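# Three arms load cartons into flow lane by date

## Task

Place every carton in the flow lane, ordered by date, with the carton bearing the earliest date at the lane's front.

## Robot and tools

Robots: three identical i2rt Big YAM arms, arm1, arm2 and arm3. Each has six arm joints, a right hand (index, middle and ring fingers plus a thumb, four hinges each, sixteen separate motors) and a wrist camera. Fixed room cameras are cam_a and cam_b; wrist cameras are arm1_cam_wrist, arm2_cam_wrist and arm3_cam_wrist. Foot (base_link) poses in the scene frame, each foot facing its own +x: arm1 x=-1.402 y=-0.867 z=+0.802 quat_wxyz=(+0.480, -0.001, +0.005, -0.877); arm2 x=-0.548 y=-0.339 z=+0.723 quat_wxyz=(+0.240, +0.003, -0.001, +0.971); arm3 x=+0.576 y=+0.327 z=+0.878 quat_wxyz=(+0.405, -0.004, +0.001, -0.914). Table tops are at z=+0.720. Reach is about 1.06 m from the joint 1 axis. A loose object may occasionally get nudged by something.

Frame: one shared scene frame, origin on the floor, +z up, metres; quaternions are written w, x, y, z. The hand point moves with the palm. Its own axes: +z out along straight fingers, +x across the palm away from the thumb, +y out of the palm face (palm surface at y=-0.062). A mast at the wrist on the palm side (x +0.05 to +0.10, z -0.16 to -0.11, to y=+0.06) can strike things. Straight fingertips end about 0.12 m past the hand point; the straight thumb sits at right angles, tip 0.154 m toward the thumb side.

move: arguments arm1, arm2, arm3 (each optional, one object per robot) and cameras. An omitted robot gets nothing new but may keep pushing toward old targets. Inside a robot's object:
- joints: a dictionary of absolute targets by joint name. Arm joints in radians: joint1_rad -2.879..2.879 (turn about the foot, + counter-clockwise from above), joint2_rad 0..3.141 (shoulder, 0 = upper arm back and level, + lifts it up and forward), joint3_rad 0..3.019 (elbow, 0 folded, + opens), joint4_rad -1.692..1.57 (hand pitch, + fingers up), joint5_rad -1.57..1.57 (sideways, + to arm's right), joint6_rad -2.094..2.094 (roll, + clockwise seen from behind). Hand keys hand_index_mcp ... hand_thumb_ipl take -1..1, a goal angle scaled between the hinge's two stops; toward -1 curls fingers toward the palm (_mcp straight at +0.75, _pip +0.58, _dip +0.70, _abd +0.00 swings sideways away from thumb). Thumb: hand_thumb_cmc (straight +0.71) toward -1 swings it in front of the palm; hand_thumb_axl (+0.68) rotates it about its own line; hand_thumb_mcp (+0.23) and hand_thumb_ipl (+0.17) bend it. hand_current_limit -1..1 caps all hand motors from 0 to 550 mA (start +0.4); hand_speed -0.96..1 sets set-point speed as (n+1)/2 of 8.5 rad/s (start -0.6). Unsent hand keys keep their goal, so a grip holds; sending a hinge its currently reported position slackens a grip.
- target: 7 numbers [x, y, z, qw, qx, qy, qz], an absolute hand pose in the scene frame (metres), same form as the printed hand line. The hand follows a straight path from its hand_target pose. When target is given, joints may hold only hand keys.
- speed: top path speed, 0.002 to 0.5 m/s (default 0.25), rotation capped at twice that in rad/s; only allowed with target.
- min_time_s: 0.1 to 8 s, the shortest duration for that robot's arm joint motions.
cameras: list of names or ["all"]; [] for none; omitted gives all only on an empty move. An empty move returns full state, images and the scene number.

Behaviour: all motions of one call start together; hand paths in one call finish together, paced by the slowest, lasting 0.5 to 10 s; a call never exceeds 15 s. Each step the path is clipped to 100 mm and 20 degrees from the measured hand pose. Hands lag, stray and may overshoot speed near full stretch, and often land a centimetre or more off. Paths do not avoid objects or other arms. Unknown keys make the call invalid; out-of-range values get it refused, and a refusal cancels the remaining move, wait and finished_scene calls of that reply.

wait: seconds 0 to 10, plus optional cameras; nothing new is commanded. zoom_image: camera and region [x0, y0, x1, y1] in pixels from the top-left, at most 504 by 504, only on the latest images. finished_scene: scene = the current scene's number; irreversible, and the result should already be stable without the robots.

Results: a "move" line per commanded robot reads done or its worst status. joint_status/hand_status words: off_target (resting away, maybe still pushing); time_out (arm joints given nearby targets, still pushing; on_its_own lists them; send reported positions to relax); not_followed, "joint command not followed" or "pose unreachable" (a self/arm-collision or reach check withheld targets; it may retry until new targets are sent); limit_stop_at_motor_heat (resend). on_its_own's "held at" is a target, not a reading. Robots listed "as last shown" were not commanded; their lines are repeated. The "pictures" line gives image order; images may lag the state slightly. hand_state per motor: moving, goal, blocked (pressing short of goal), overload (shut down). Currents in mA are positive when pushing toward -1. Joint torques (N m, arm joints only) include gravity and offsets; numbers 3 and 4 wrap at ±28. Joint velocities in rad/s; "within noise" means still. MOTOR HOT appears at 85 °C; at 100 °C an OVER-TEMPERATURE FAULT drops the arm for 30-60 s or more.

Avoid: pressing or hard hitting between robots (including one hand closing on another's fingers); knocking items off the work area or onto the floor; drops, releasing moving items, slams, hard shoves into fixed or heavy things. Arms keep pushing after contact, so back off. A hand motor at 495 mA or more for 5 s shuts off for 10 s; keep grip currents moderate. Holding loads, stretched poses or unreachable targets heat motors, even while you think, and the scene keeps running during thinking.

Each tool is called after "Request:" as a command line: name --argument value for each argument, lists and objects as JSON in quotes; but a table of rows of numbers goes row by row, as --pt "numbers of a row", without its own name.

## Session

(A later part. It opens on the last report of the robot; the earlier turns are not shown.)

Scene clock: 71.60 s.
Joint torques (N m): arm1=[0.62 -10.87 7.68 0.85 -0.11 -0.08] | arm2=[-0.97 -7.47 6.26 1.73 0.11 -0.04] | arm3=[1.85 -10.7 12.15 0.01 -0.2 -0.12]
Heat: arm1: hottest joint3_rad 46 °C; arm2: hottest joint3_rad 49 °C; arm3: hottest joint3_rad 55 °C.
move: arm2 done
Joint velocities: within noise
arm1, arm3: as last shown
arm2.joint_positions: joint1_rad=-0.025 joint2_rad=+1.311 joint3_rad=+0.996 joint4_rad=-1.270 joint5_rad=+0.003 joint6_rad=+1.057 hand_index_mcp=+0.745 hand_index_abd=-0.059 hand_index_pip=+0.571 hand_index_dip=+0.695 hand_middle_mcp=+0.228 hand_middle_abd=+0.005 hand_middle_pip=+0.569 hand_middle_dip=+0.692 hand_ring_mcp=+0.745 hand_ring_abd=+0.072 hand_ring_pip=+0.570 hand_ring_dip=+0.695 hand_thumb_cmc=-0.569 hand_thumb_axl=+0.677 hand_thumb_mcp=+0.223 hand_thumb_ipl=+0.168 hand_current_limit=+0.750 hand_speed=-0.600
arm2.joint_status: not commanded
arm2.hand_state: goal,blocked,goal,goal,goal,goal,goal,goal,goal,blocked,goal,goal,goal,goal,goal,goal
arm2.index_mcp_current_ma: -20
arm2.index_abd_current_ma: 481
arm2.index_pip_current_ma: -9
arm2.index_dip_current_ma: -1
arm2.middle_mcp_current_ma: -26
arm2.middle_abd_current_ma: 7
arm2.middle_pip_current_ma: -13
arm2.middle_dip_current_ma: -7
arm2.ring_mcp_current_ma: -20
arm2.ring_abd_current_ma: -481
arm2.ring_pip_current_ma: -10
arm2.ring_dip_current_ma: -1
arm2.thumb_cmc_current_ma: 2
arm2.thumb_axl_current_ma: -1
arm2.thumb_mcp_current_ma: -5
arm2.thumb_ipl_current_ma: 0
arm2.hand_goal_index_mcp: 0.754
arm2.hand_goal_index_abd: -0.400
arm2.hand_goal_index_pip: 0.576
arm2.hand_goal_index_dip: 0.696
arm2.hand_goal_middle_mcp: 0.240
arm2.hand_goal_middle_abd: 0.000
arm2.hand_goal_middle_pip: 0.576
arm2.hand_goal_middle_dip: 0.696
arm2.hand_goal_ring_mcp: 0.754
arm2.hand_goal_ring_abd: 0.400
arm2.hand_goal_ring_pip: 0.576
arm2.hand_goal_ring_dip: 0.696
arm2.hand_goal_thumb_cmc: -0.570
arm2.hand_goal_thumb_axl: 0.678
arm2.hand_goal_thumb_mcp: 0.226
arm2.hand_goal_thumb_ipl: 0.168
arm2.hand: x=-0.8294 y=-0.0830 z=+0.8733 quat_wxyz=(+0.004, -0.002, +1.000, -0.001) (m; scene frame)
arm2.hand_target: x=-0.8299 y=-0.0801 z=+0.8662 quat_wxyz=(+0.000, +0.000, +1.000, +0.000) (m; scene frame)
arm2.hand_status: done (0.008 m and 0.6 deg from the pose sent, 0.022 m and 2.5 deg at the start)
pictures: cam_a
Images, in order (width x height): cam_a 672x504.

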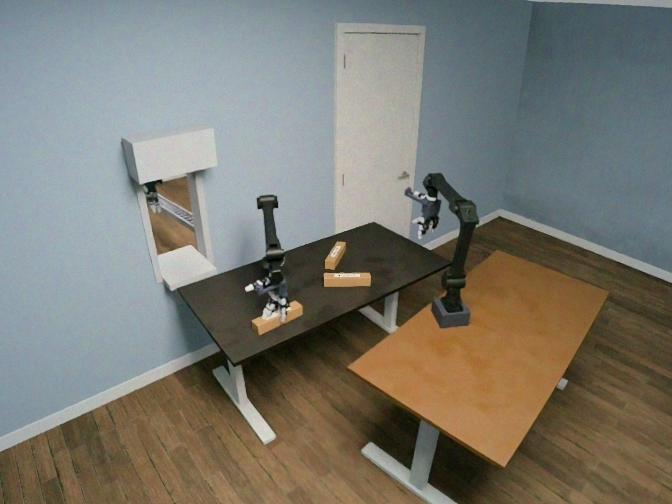

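Request:
move --arm2 '{"joints":{"hand_index_abd":0.1,"hand_ring_abd":-0.1,"hand_middle_mcp":0.1}}'

Request:
move --arm2 '{"target":[-0.83,-0.08,1.0,0,0,1,0],"speed":0.2}'

Request:
move --arm2 '{"joints":{"joint1_rad":2.61,"joint2_rad":0.9,"joint3_rad":1.354,"joint4_rad":-1.416,"joint5_rad":0,"joint6_rad":1.093},"min_time_s":3}' --cameras '["cam_a","arm2_cam_wrist"]'

Scene clock: 76.00 s.
Joint torques (N m): arm1=[0.67 -11.22 7.49 1.02 -0.05 -0.01] | arm2=[-0.56 -7.41 6.6 1.02 0.16 -0.03] | arm3=[1.73 -10.87 12.11 0.01 -0.19 -0.12]
Heat: arm1: hottest joint3_rad 46 °C; arm2: hottest joint3_rad 48 °C; arm3: hottest joint3_rad 56 °C.
move: arm2 off_target
Joint velocities: within noise
arm1, arm3: as last shown
arm2.joint_positions: joint1_rad=-0.026 joint2_rad=+1.310 joint3_rad=+0.991 joint4_rad=-1.252 joint5_rad=+0.002 joint6_rad=+1.057 hand_index_mcp=+0.753 hand_index_abd=+0.041 hand_index_pip=+0.574 hand_index_dip=+0.695 hand_middle_mcp=+0.115 hand_middle_abd=+0.003 hand_middle_pip=+0.575 hand_middle_dip=+0.693 hand_ring_mcp=+0.750 hand_ring_abd=-0.095 hand_ring_pip=+0.573 hand_ring_dip=+0.695 hand_thumb_cmc=-0.569 hand_thumb_axl=+0.677 hand_thumb_mcp=+0.223 hand_thumb_ipl=+0.168 hand_current_limit=+0.750 hand_speed=-0.600
arm2.joint_status: hand_index_abd off_target (ended at +0.041, target +0.100); the others done
arm2.hand_state: goal,blocked,goal,goal,goal,goal,goal,goal,goal,goal,goal,goal,goal,goal,goal,goal
arm2.index_mcp_current_ma: -1
arm2.index_abd_current_ma: -157
arm2.index_pip_current_ma: -2
arm2.index_dip_current_ma: -1
arm2.middle_mcp_current_ma: 37
arm2.middle_abd_current_ma: 4
arm2.middle_pip_current_ma: -1
arm2.middle_dip_current_ma: -4
arm2.ring_mcp_current_ma: -7
arm2.ring_abd_current_ma: 6
arm2.ring_pip_current_ma: -5
arm2.ring_dip_current_ma: -1
arm2.thumb_cmc_current_ma: 2
arm2.thumb_axl_current_ma: -1
arm2.thumb_mcp_current_ma: -6
arm2.thumb_ipl_current_ma: 0
arm2.hand_goal_index_mcp: 0.754
arm2.hand_goal_index_abd: 0.100
arm2.hand_goal_index_pip: 0.576
arm2.hand_goal_index_dip: 0.696
arm2.hand_goal_middle_mcp: 0.100
arm2.hand_goal_middle_abd: 0.000
arm2.hand_goal_middle_pip: 0.576
arm2.hand_goal_middle_dip: 0.696
arm2.hand_goal_ring_mcp: 0.754
arm2.hand_goal_ring_abd: -0.100
arm2.hand_goal_ring_pip: 0.576
arm2.hand_goal_ring_dip: 0.696
arm2.hand_goal_thumb_cmc: -0.570
arm2.hand_goal_thumb_axl: 0.678
arm2.hand_goal_thumb_mcp: 0.226
arm2.hand_goal_thumb_ipl: 0.168
arm2.hand: x=-0.8317 y=-0.0816 z=+0.8723 quat_wxyz=(-0.002, -0.002, +1.000, +0.002) (m; scene frame)
arm2.hand_target: x=-0.8298 y=-0.0801 z=+0.8661 quat_wxyz=(+0.000, +0.000, +1.000, +0.000) (m; scene frame)
arm2.hand_status: not commanded
pictures: none

Scene clock: 77.47 s.
Joint torques (N m): arm1=[0.15 -10.87 7.45 0.98 -0.06 0] | arm2=[-0.32 -7.71 10.84 -0.01 0.16 -0.02] | arm3=[1.67 -10.81 12.14 0.02 -0.19 -0.12]
Heat: arm1: hottest joint3_rad 46 °C; arm2: hottest joint3_rad 48 °C; arm3: hottest joint3_rad 56 °C.
move: arm2 off_target
Joint velocities: within noise
arm1, arm3: as last shown
arm2.joint_positions: joint1_rad=-0.026 joint2_rad=+1.262 joint3_rad=+1.246 joint4_rad=-1.591 joint5_rad=+0.002 joint6_rad=+1.057 hand_index_mcp=+0.752 hand_index_abd=+0.095 hand_index_pip=+0.574 hand_index_dip=+0.695 hand_middle_mcp=+0.115 hand_middle_abd=+0.003 hand_middle_pip=+0.575 hand_middle_dip=+0.693 hand_ring_mcp=+0.750 hand_ring_abd=-0.103 hand_ring_pip=+0.573 hand_ring_dip=+0.695 hand_thumb_cmc=-0.569 hand_thumb_axl=+0.677 hand_thumb_mcp=+0.223 hand_thumb_ipl=+0.168 hand_current_limit=+0.750 hand_speed=-0.600
arm2.joint_status: not commanded
arm2.hand_state: goal,goal,goal,goal,goal,goal,goal,goal,goal,goal,goal,goal,goal,goal,goal,goal
arm2.index_mcp_current_ma: -2
arm2.index_abd_current_ma: -7
arm2.index_pip_current_ma: -2
arm2.index_dip_current_ma: -1
arm2.middle_mcp_current_ma: 36
arm2.middle_abd_current_ma: 4
arm2.middle_pip_current_ma: -1
arm2.middle_dip_current_ma: -4
arm2.ring_mcp_current_ma: -8
arm2.ring_abd_current_ma: -4
arm2.ring_pip_current_ma: -5
arm2.ring_dip_current_ma: -1
arm2.thumb_cmc_current_ma: 2
arm2.thumb_axl_current_ma: -1
arm2.thumb_mcp_current_ma: -6
arm2.thumb_ipl_current_ma: 0
arm2.hand_goal_index_mcp: 0.754
arm2.hand_goal_index_abd: 0.100
arm2.hand_goal_index_pip: 0.576
arm2.hand_goal_index_dip: 0.696
arm2.hand_goal_middle_mcp: 0.100
arm2.hand_goal_middle_abd: 0.000
arm2.hand_goal_middle_pip: 0.576
arm2.hand_goal_middle_dip: 0.696
arm2.hand_goal_ring_mcp: 0.754
arm2.hand_goal_ring_abd: -0.100
arm2.hand_goal_ring_pip: 0.576
arm2.hand_goal_ring_dip: 0.696
arm2.hand_goal_thumb_cmc: -0.570
arm2.hand_goal_thumb_axl: 0.678
arm2.hand_goal_thumb_mcp: 0.226
arm2.hand_goal_thumb_ipl: 0.168
arm2.on_its_own: hand_index_abd moved +0.054 to your old target +0.100
arm2.hand: x=-0.8241 y=-0.0858 z=+0.9833 quat_wxyz=(+0.014, -0.002, +1.000, -0.007) (m; scene frame)
arm2.hand_target: x=-0.8296 y=-0.0803 z=+1.0000 quat_wxyz=(+0.000, +0.000, +1.000, +0.000) (m; scene frame)
arm2.hand_status: off_target (0.019 m and 1.8 deg from the pose sent, 0.128 m and 0.4 deg at the start)
pictures: none

Scene clock: 80.93 s.
Joint torques (N m): arm1=[0.85 -10.7 7.61 1.2 -0.08 -0.03] | arm2=[0.26 -4.95 11.17 2.55 0.12 0.01] | arm3=[1.79 -10.7 12.14 0.02 -0.2 -0.12]
Heat: arm1: hottest joint3_rad 46 °C; arm2: hottest joint3_rad 49 °C; arm3: hottest joint3_rad 56 °C.
move: arm2 done
Joint velocities: within noise
arm1.joint_positions: joint1_rad=+1.602 joint2_rad=+1.414 joint3_rad=+1.504 joint4_rad=-1.511 joint5_rad=+0.034 joint6_rad=-0.565 hand_index_mcp=+0.753 hand_index_abd=+0.102 hand_index_pip=+0.578 hand_index_dip=+0.698 hand_middle_mcp=+0.112 hand_middle_abd=-0.001 hand_middle_pip=+0.575 hand_middle_dip=+0.694 hand_ring_mcp=+0.752 hand_ring_abd=-0.096 hand_ring_pip=+0.577 hand_ring_dip=+0.696 hand_thumb_cmc=-0.569 hand_thumb_axl=+0.677 hand_thumb_mcp=+0.222 hand_thumb_ipl=+0.168 hand_current_limit=+0.750 hand_speed=-0.600
arm1.joint_status: not commanded
arm1.hand_state: goal,goal,goal,goal,goal,goal,goal,goal,goal,goal,goal,goal,goal,goal,goal,goal
arm1.index_mcp_current_ma: 0
arm1.index_abd_current_ma: 0
arm1.index_pip_current_ma: 0
arm1.index_dip_current_ma: 0
arm1.middle_mcp_current_ma: 5
arm1.middle_abd_current_ma: 0
arm1.middle_pip_current_ma: 0
arm1.middle_dip_current_ma: 0
arm1.ring_mcp_current_ma: 0
arm1.ring_abd_current_ma: 0
arm1.ring_pip_current_ma: 0
arm1.ring_dip_current_ma: 0
arm1.thumb_cmc_current_ma: 0
arm1.thumb_axl_current_ma: 0
arm1.thumb_mcp_current_ma: -1
arm1.thumb_ipl_current_ma: 0
arm1.hand_goal_index_mcp: 0.754
arm1.hand_goal_index_abd: 0.100
arm1.hand_goal_index_pip: 0.576
arm1.hand_goal_index_dip: 0.696
arm1.hand_goal_middle_mcp: 0.100
arm1.hand_goal_middle_abd: 0.000
arm1.hand_goal_middle_pip: 0.576
arm1.hand_goal_middle_dip: 0.696
arm1.hand_goal_ring_mcp: 0.754
arm1.hand_goal_ring_abd: -0.100
arm1.hand_goal_ring_pip: 0.576
arm1.hand_goal_ring_dip: 0.696
arm1.hand_goal_thumb_cmc: -0.570
arm1.hand_goal_thumb_axl: 0.678
arm1.hand_goal_thumb_mcp: 0.226
arm1.hand_goal_thumb_ipl: 0.168
arm1.hand: x=-0.9345 y=-1.1238 z=+1.1132 quat_wxyz=(+0.071, +0.696, +0.714, +0.001) (m; scene frame)
arm1.hand_target: x=-0.9359 y=-1.1249 z=+1.1201 quat_wxyz=(+0.082, +0.697, +0.712, +0.004) (m; scene frame)
arm1.hand_status: not commanded
arm2.joint_positions: joint1_rad=+2.602 joint2_rad=+0.908 joint3_rad=+1.312 joint4_rad=-1.434 joint5_rad=+0.001 joint6_rad=+1.080 hand_index_mcp=+0.753 hand_index_abd=+0.098 hand_index_pip=+0.574 hand_index_dip=+0.695 hand_middle_mcp=+0.114 hand_middle_abd=+0.003 hand_middle_pip=+0.575 hand_middle_dip=+0.693 hand_ring_mcp=+0.754 hand_ring_abd=-0.101 hand_ring_pip=+0.574 hand_ring_dip=+0.695 hand_thumb_cmc=-0.568 hand_thumb_axl=+0.677 hand_thumb_mcp=+0.223 hand_thumb_ipl=+0.168 hand_current_limit=+0.750 hand_speed=-0.600
arm2.joint_status: all done
arm2.hand_state: goal,goal,goal,goal,goal,goal,goal,goal,goal,goal,goal,goal,goal,goal,goal,goal
arm2.index_mcp_current_ma: -1
arm2.index_abd_current_ma: -2
arm2.index_pip_current_ma: -2
arm2.index_dip_current_ma: -1
arm2.middle_mcp_current_ma: 33
arm2.middle_abd_current_ma: 4
arm2.middle_pip_current_ma: -1
arm2.middle_dip_current_ma: -4
arm2.ring_mcp_current_ma: 0
arm2.ring_abd_current_ma: -1
arm2.ring_pip_current_ma: -3
arm2.ring_dip_current_ma: -1
arm2.thumb_cmc_current_ma: 2
arm2.thumb_axl_current_ma: -1
arm2.thumb_mcp_current_ma: -6
arm2.thumb_ipl_current_ma: 0
arm2.hand_goal_index_mcp: 0.754
arm2.hand_goal_index_abd: 0.100
arm2.hand_goal_index_pip: 0.576
arm2.hand_goal_index_dip: 0.696
arm2.hand_goal_middle_mcp: 0.100
arm2.hand_goal_middle_abd: 0.000
arm2.hand_goal_middle_pip: 0.576
arm2.hand_goal_middle_dip: 0.696
arm2.hand_goal_ring_mcp: 0.754
arm2.hand_goal_ring_abd: -0.100
arm2.hand_goal_ring_pip: 0.576
arm2.hand_goal_ring_dip: 0.696
arm2.hand_goal_thumb_cmc: -0.570
arm2.hand_goal_thumb_axl: 0.678
arm2.hand_goal_thumb_mcp: 0.226
arm2.hand_goal_thumb_ipl: 0.168
arm2.hand: x=-0.4437 y=-0.6740 z=+1.1408 quat_wxyz=(-0.183, -0.930, +0.254, -0.190) (m; scene frame)
arm2.hand_target: x=-0.4398 y=-0.6747 z=+1.1665 quat_wxyz=(-0.203, -0.921, +0.253, -0.217) (m; scene frame)
arm2.hand_status: not commanded
arm3: as last shown
pictures: arm2_cam_wrist, cam_a
Images, in order (width x height): arm2_cam_wrist 672x504, cam_a 672x504.

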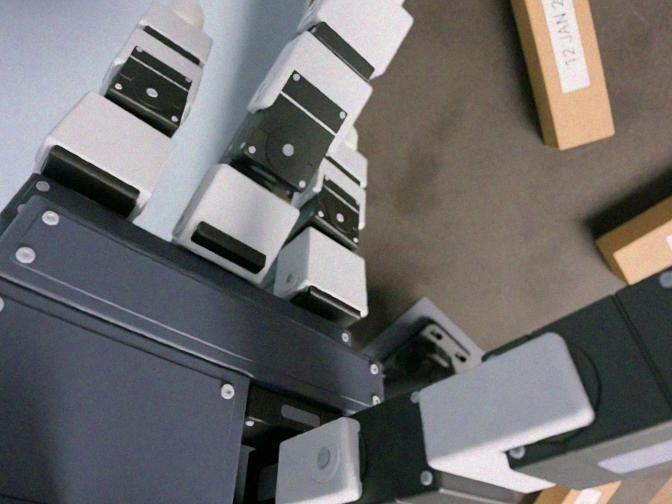

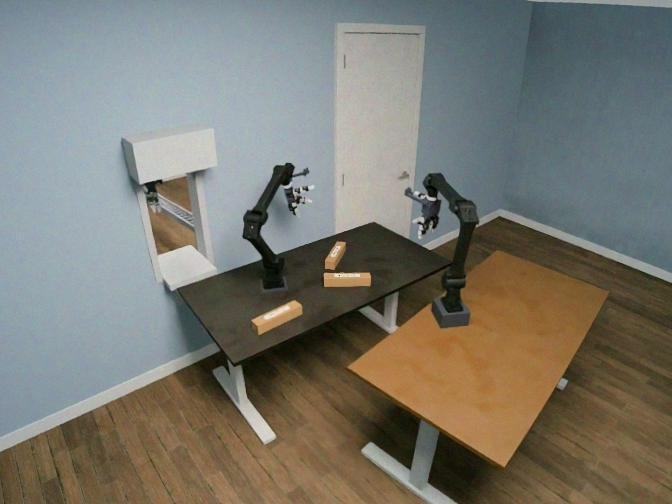

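Request:
move --arm2 '{"joints":{"joint1_rad":2.25},"min_time_s":0.8}' --cameras '["arm2_cam_wrist"]'

Scene clock: 83.57 s.
Joint torques (N m): arm1=[0.38 -11.4 7.49 1.1 -0.06 -0.01] | arm2=[-0.73 -4.78 11.21 2.43 0.18 0.02] | arm3=[1.67 -10.75 12.16 0.01 -0.19 -0.13]
Heat: arm1: hottest joint3_rad 46 °C; arm2: hottest joint3_rad 48 °C; arm3: hottest joint3_rad 56 °C.
move: arm2 done
Joint velocities: within noise
arm1, arm3: as last shown
arm2.joint_positions: joint1_rad=+2.258 joint2_rad=+0.908 joint3_rad=+1.312 joint4_rad=-1.434 joint5_rad=+0.001 joint6_rad=+1.081 hand_index_mcp=+0.754 hand_index_abd=+0.099 hand_index_pip=+0.574 hand_index_dip=+0.695 hand_middle_mcp=+0.114 hand_middle_abd=+0.003 hand_middle_pip=+0.575 hand_middle_dip=+0.693 hand_ring_mcp=+0.754 hand_ring_abd=-0.101 hand_ring_pip=+0.574 hand_ring_dip=+0.695 hand_thumb_cmc=-0.568 hand_thumb_axl=+0.677 hand_thumb_mcp=+0.223 hand_thumb_ipl=+0.168 hand_current_limit=+0.750 hand_speed=-0.600
arm2.joint_status: all done
arm2.hand_state: goal,goal,goal,goal,goal,goal,goal,goal,goal,goal,goal,goal,goal,goal,goal,goal
arm2.index_mcp_current_ma: 0
arm2.index_abd_current_ma: -1
arm2.index_pip_current_ma: -2
arm2.index_dip_current_ma: -1
arm2.middle_mcp_current_ma: 33
arm2.middle_abd_current_ma: 4
arm2.middle_pip_current_ma: -1
arm2.middle_dip_current_ma: -4
arm2.ring_mcp_current_ma: 0
arm2.ring_abd_current_ma: 0
arm2.ring_pip_current_ma: -3
arm2.ring_dip_current_ma: -1
arm2.thumb_cmc_current_ma: 3
arm2.thumb_axl_current_ma: -1
arm2.thumb_mcp_current_ma: -6
arm2.thumb_ipl_current_ma: 0
arm2.hand_goal_index_mcp: 0.754
arm2.hand_goal_index_abd: 0.100
arm2.hand_goal_index_pip: 0.576
arm2.hand_goal_index_dip: 0.696
arm2.hand_goal_middle_mcp: 0.100
arm2.hand_goal_middle_abd: 0.000
arm2.hand_goal_middle_pip: 0.576
arm2.hand_goal_middle_dip: 0.696
arm2.hand_goal_ring_mcp: 0.754
arm2.hand_goal_ring_abd: -0.100
arm2.hand_goal_ring_pip: 0.576
arm2.hand_goal_ring_dip: 0.696
arm2.hand_goal_thumb_cmc: -0.570
arm2.hand_goal_thumb_axl: 0.678
arm2.hand_goal_thumb_mcp: 0.226
arm2.hand_goal_thumb_ipl: 0.168
arm2.hand: x=-0.5620 y=-0.6887 z=+1.1413 quat_wxyz=(-0.214, -0.873, +0.410, -0.157) (m; scene frame)
arm2.hand_target: x=-0.5645 y=-0.6905 z=+1.1671 quat_wxyz=(-0.240, -0.860, +0.414, -0.177) (m; scene frame)
arm2.hand_status: not commanded
pictures: arm2_cam_wrist
Images, in order (width x height): arm2_cam_wrist 672x504.

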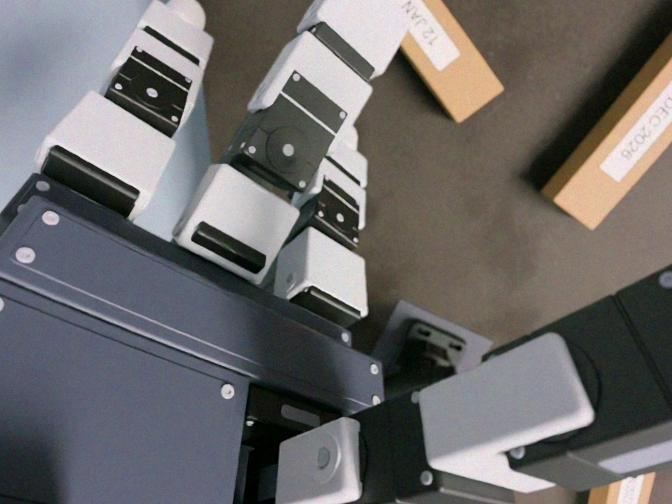

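Request:
move --arm2 '{"joints":{"joint1_rad":1.38,"joint2_rad":1.5,"joint3_rad":1.55,"joint4_rad":-1.6,"joint5_rad":0,"joint6_rad":0},"min_time_s":2}'

Request:
move --arm2 '{"target":[-0.885,-0.727,0.93,0,-0.9452,0.3264,0],"speed":0.2}' --cameras '["cam_a","arm2_cam_wrist"]'

Request:
zoom_image --camera "cam_a" --region '[290, 180, 410, 300]'

Scene clock: 86.87 s.
Joint torques (N m): arm1=[0.21 -10.58 7.47 0.99 -0.11 -0.06] | arm2=[-0.09 -10.58 10.89 0.23 -0.01 -0.15] | arm3=[1.73 -10.7 12.16 0.01 -0.19 -0.12]
Heat: arm1: hottest joint3_rad 46 °C; arm2: hottest joint3_rad 49 °C; arm3: hottest joint3_rad 56 °C.
move: arm2 done
Joint velocities: within noise
arm1, arm3: as last shown
arm2.joint_positions: joint1_rad=+1.381 joint2_rad=+1.486 joint3_rad=+1.508 joint4_rad=-1.589 joint5_rad=+0.001 joint6_rad=+0.013 hand_index_mcp=+0.754 hand_index_abd=+0.099 hand_index_pip=+0.574 hand_index_dip=+0.695 hand_middle_mcp=+0.114 hand_middle_abd=+0.003 hand_middle_pip=+0.575 hand_middle_dip=+0.693 hand_ring_mcp=+0.754 hand_ring_abd=-0.101 hand_ring_pip=+0.574 hand_ring_dip=+0.695 hand_thumb_cmc=-0.568 hand_thumb_axl=+0.677 hand_thumb_mcp=+0.223 hand_thumb_ipl=+0.168 hand_current_limit=+0.750 hand_speed=-0.600
arm2.joint_status: all done
arm2.hand_state: goal,goal,goal,goal,goal,goal,goal,goal,goal,goal,goal,goal,goal,goal,goal,goal
arm2.index_mcp_current_ma: 0
arm2.index_abd_current_ma: -1
arm2.index_pip_current_ma: -2
arm2.index_dip_current_ma: -1
arm2.middle_mcp_current_ma: 33
arm2.middle_abd_current_ma: 3
arm2.middle_pip_current_ma: -1
arm2.middle_dip_current_ma: -4
arm2.ring_mcp_current_ma: 0
arm2.ring_abd_current_ma: 0
arm2.ring_pip_current_ma: -3
arm2.ring_dip_current_ma: -1
arm2.thumb_cmc_current_ma: 3
arm2.thumb_axl_current_ma: -1
arm2.thumb_mcp_current_ma: -6
arm2.thumb_ipl_current_ma: 0
arm2.hand_goal_index_mcp: 0.754
arm2.hand_goal_index_abd: 0.100
arm2.hand_goal_index_pip: 0.576
arm2.hand_goal_index_dip: 0.696
arm2.hand_goal_middle_mcp: 0.100
arm2.hand_goal_middle_abd: 0.000
arm2.hand_goal_middle_pip: 0.576
arm2.hand_goal_middle_dip: 0.696
arm2.hand_goal_ring_mcp: 0.754
arm2.hand_goal_ring_abd: -0.100
arm2.hand_goal_ring_pip: 0.576
arm2.hand_goal_ring_dip: 0.696
arm2.hand_goal_thumb_cmc: -0.570
arm2.hand_goal_thumb_axl: 0.678
arm2.hand_goal_thumb_mcp: 0.226
arm2.hand_goal_thumb_ipl: 0.168
arm2.hand: x=-0.8932 y=-0.7345 z=+0.9986 quat_wxyz=(-0.001, -0.942, +0.337, +0.004) (m; scene frame)
arm2.hand_target: x=-0.8984 y=-0.7424 z=+1.0105 quat_wxyz=(-0.009, -0.943, +0.331, +0.006) (m; scene frame)
arm2.hand_status: not commanded
pictures: none

Scene clock: 88.03 s.
Joint torques (N m): arm1=[0.79 -10.75 7.5 1.14 -0.11 -0.09] | arm2=[-0.32 -11.34 7.5 1.13 -0.15 -0.13] | arm3=[1.73 -10.64 12.11 0.03 -0.2 -0.13]
Heat: arm1: hottest joint3_rad 46 °C; arm2: hottest joint3_rad 48 °C; arm3: hottest joint3_rad 56 °C.
move: arm2 done
Joint velocities: within noise
arm1: as last shown
arm2.joint_positions: joint1_rad=+1.381 joint2_rad=+1.485 joint3_rad=+1.313 joint4_rad=-1.426 joint5_rad=-0.001 joint6_rad=+0.001 hand_index_mcp=+0.754 hand_index_abd=+0.099 hand_index_pip=+0.574 hand_index_dip=+0.695 hand_middle_mcp=+0.113 hand_middle_abd=+0.003 hand_middle_pip=+0.575 hand_middle_dip=+0.693 hand_ring_mcp=+0.754 hand_ring_abd=-0.101 hand_ring_pip=+0.574 hand_ring_dip=+0.695 hand_thumb_cmc=-0.568 hand_thumb_axl=+0.677 hand_thumb_mcp=+0.223 hand_thumb_ipl=+0.168 hand_current_limit=+0.750 hand_speed=-0.600
arm2.joint_status: not commanded
arm2.hand_state: goal,goal,goal,goal,goal,goal,goal,goal,goal,goal,goal,goal,goal,goal,goal,goal
arm2.index_mcp_current_ma: 0
arm2.index_abd_current_ma: -1
arm2.index_pip_current_ma: -2
arm2.index_dip_current_ma: -1
arm2.middle_mcp_current_ma: 31
arm2.middle_abd_current_ma: 3
arm2.middle_pip_current_ma: -1
arm2.middle_dip_current_ma: -4
arm2.ring_mcp_current_ma: 0
arm2.ring_abd_current_ma: 0
arm2.ring_pip_current_ma: -3
arm2.ring_dip_current_ma: -1
arm2.thumb_cmc_current_ma: 3
arm2.thumb_axl_current_ma: -1
arm2.thumb_mcp_current_ma: -6
arm2.thumb_ipl_current_ma: 0
arm2.hand_goal_index_mcp: 0.754
arm2.hand_goal_index_abd: 0.100
arm2.hand_goal_index_pip: 0.576
arm2.hand_goal_index_dip: 0.696
arm2.hand_goal_middle_mcp: 0.100
arm2.hand_goal_middle_abd: 0.000
arm2.hand_goal_middle_pip: 0.576
arm2.hand_goal_middle_dip: 0.696
arm2.hand_goal_ring_mcp: 0.754
arm2.hand_goal_ring_abd: -0.100
arm2.hand_goal_ring_pip: 0.576
arm2.hand_goal_ring_dip: 0.696
arm2.hand_goal_thumb_cmc: -0.570
arm2.hand_goal_thumb_axl: 0.678
arm2.hand_goal_thumb_mcp: 0.226
arm2.hand_goal_thumb_ipl: 0.168
arm2.hand: x=-0.8840 y=-0.7246 z=+0.9225 quat_wxyz=(+0.013, -0.943, +0.331, -0.002) (m; scene frame)
arm2.hand_target: x=-0.8850 y=-0.7270 z=+0.9301 quat_wxyz=(+0.000, -0.945, +0.326, +0.000) (m; scene frame)
arm2.hand_status: done (0.008 m and 1.6 deg from the pose sent, 0.070 m and 1.4 deg at the start)
arm3.joint_positions: joint1_rad=+0.149 joint2_rad=+1.343 joint3_rad=+1.177 joint4_rad=-1.443 joint5_rad=-0.001 joint6_rad=+1.008 hand_index_mcp=+0.755 hand_index_abd=+0.100 hand_index_pip=+0.577 hand_index_dip=+0.696 hand_middle_mcp=+0.116 hand_middle_abd=+0.000 hand_middle_pip=+0.577 hand_middle_dip=+0.696 hand_ring_mcp=+0.755 hand_ring_abd=-0.097 hand_ring_pip=+0.577 hand_ring_dip=+0.696 hand_thumb_cmc=-0.568 hand_thumb_axl=+0.677 hand_thumb_mcp=+0.223 hand_thumb_ipl=+0.168 hand_current_limit=+0.750 hand_speed=-0.600
arm3.joint_status: not commanded
arm3.hand_state: goal,goal,goal,goal,goal,goal,goal,goal,goal,goal,goal,goal,goal,goal,goal,goal
arm3.index_mcp_current_ma: 1
arm3.index_abd_current_ma: 0
arm3.index_pip_current_ma: 1
arm3.index_dip_current_ma: 0
arm3.middle_mcp_current_ma: 32
arm3.middle_abd_current_ma: 0
arm3.middle_pip_current_ma: 1
arm3.middle_dip_current_ma: 0
arm3.ring_mcp_current_ma: 1
arm3.ring_abd_current_ma: 3
arm3.ring_pip_current_ma: 1
arm3.ring_dip_current_ma: 0
arm3.thumb_cmc_current_ma: 2
arm3.thumb_axl_current_ma: -1
arm3.thumb_mcp_current_ma: -5
arm3.thumb_ipl_current_ma: 0
arm3.hand_goal_index_mcp: 0.754
arm3.hand_goal_index_abd: 0.100
arm3.hand_goal_index_pip: 0.576
arm3.hand_goal_index_dip: 0.696
arm3.hand_goal_middle_mcp: 0.100
arm3.hand_goal_middle_abd: 0.000
arm3.hand_goal_middle_pip: 0.576
arm3.hand_goal_middle_dip: 0.696
arm3.hand_goal_ring_mcp: 0.754
arm3.hand_goal_ring_abd: -0.100
arm3.hand_goal_ring_pip: 0.576
arm3.hand_goal_ring_dip: 0.696
arm3.hand_goal_thumb_cmc: -0.570
arm3.hand_goal_thumb_axl: 0.678
arm3.hand_goal_thumb_mcp: 0.226
arm3.hand_goal_thumb_ipl: 0.168
arm3.hand: x=+0.2886 y=+0.0441 z=+1.0840 quat_wxyz=(-0.015, +0.698, -0.716, -0.005) (m; scene frame)
arm3.hand_target: x=+0.2854 y=+0.0291 z=+1.1000 quat_wxyz=(+0.000, +0.707, -0.707, +0.000) (m; scene frame)
arm3.hand_status: not commanded
pictures: arm2_cam_wrist, cam_a
Images, in order (width x height): arm2_cam_wrist 672x504, cam_a 672x504.

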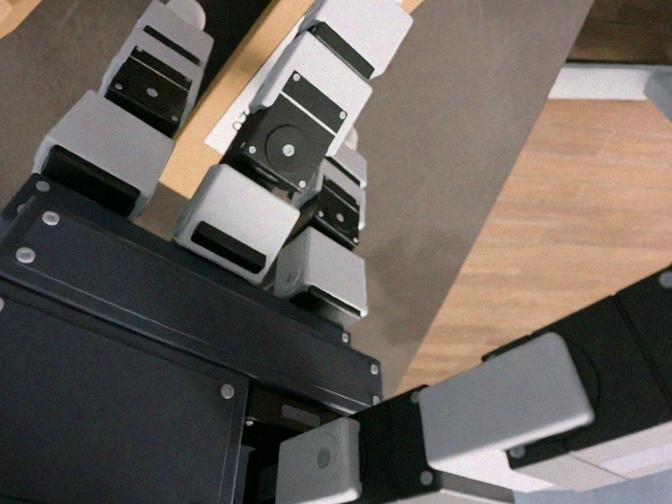

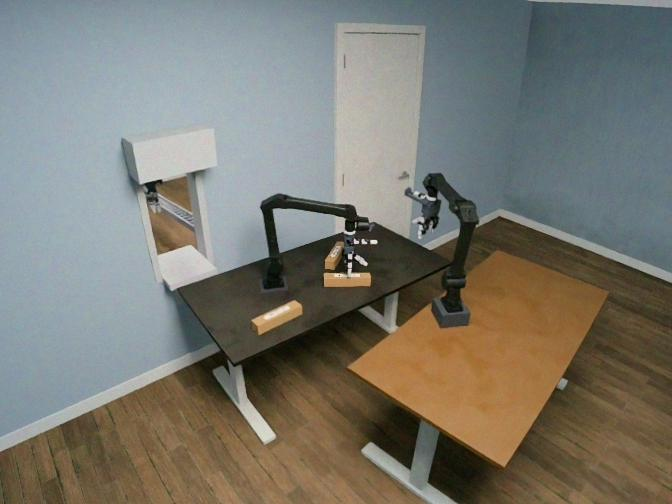

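Scaled by 4.200 from the camera's 672x504 image, which has a finer 960x720 frame.

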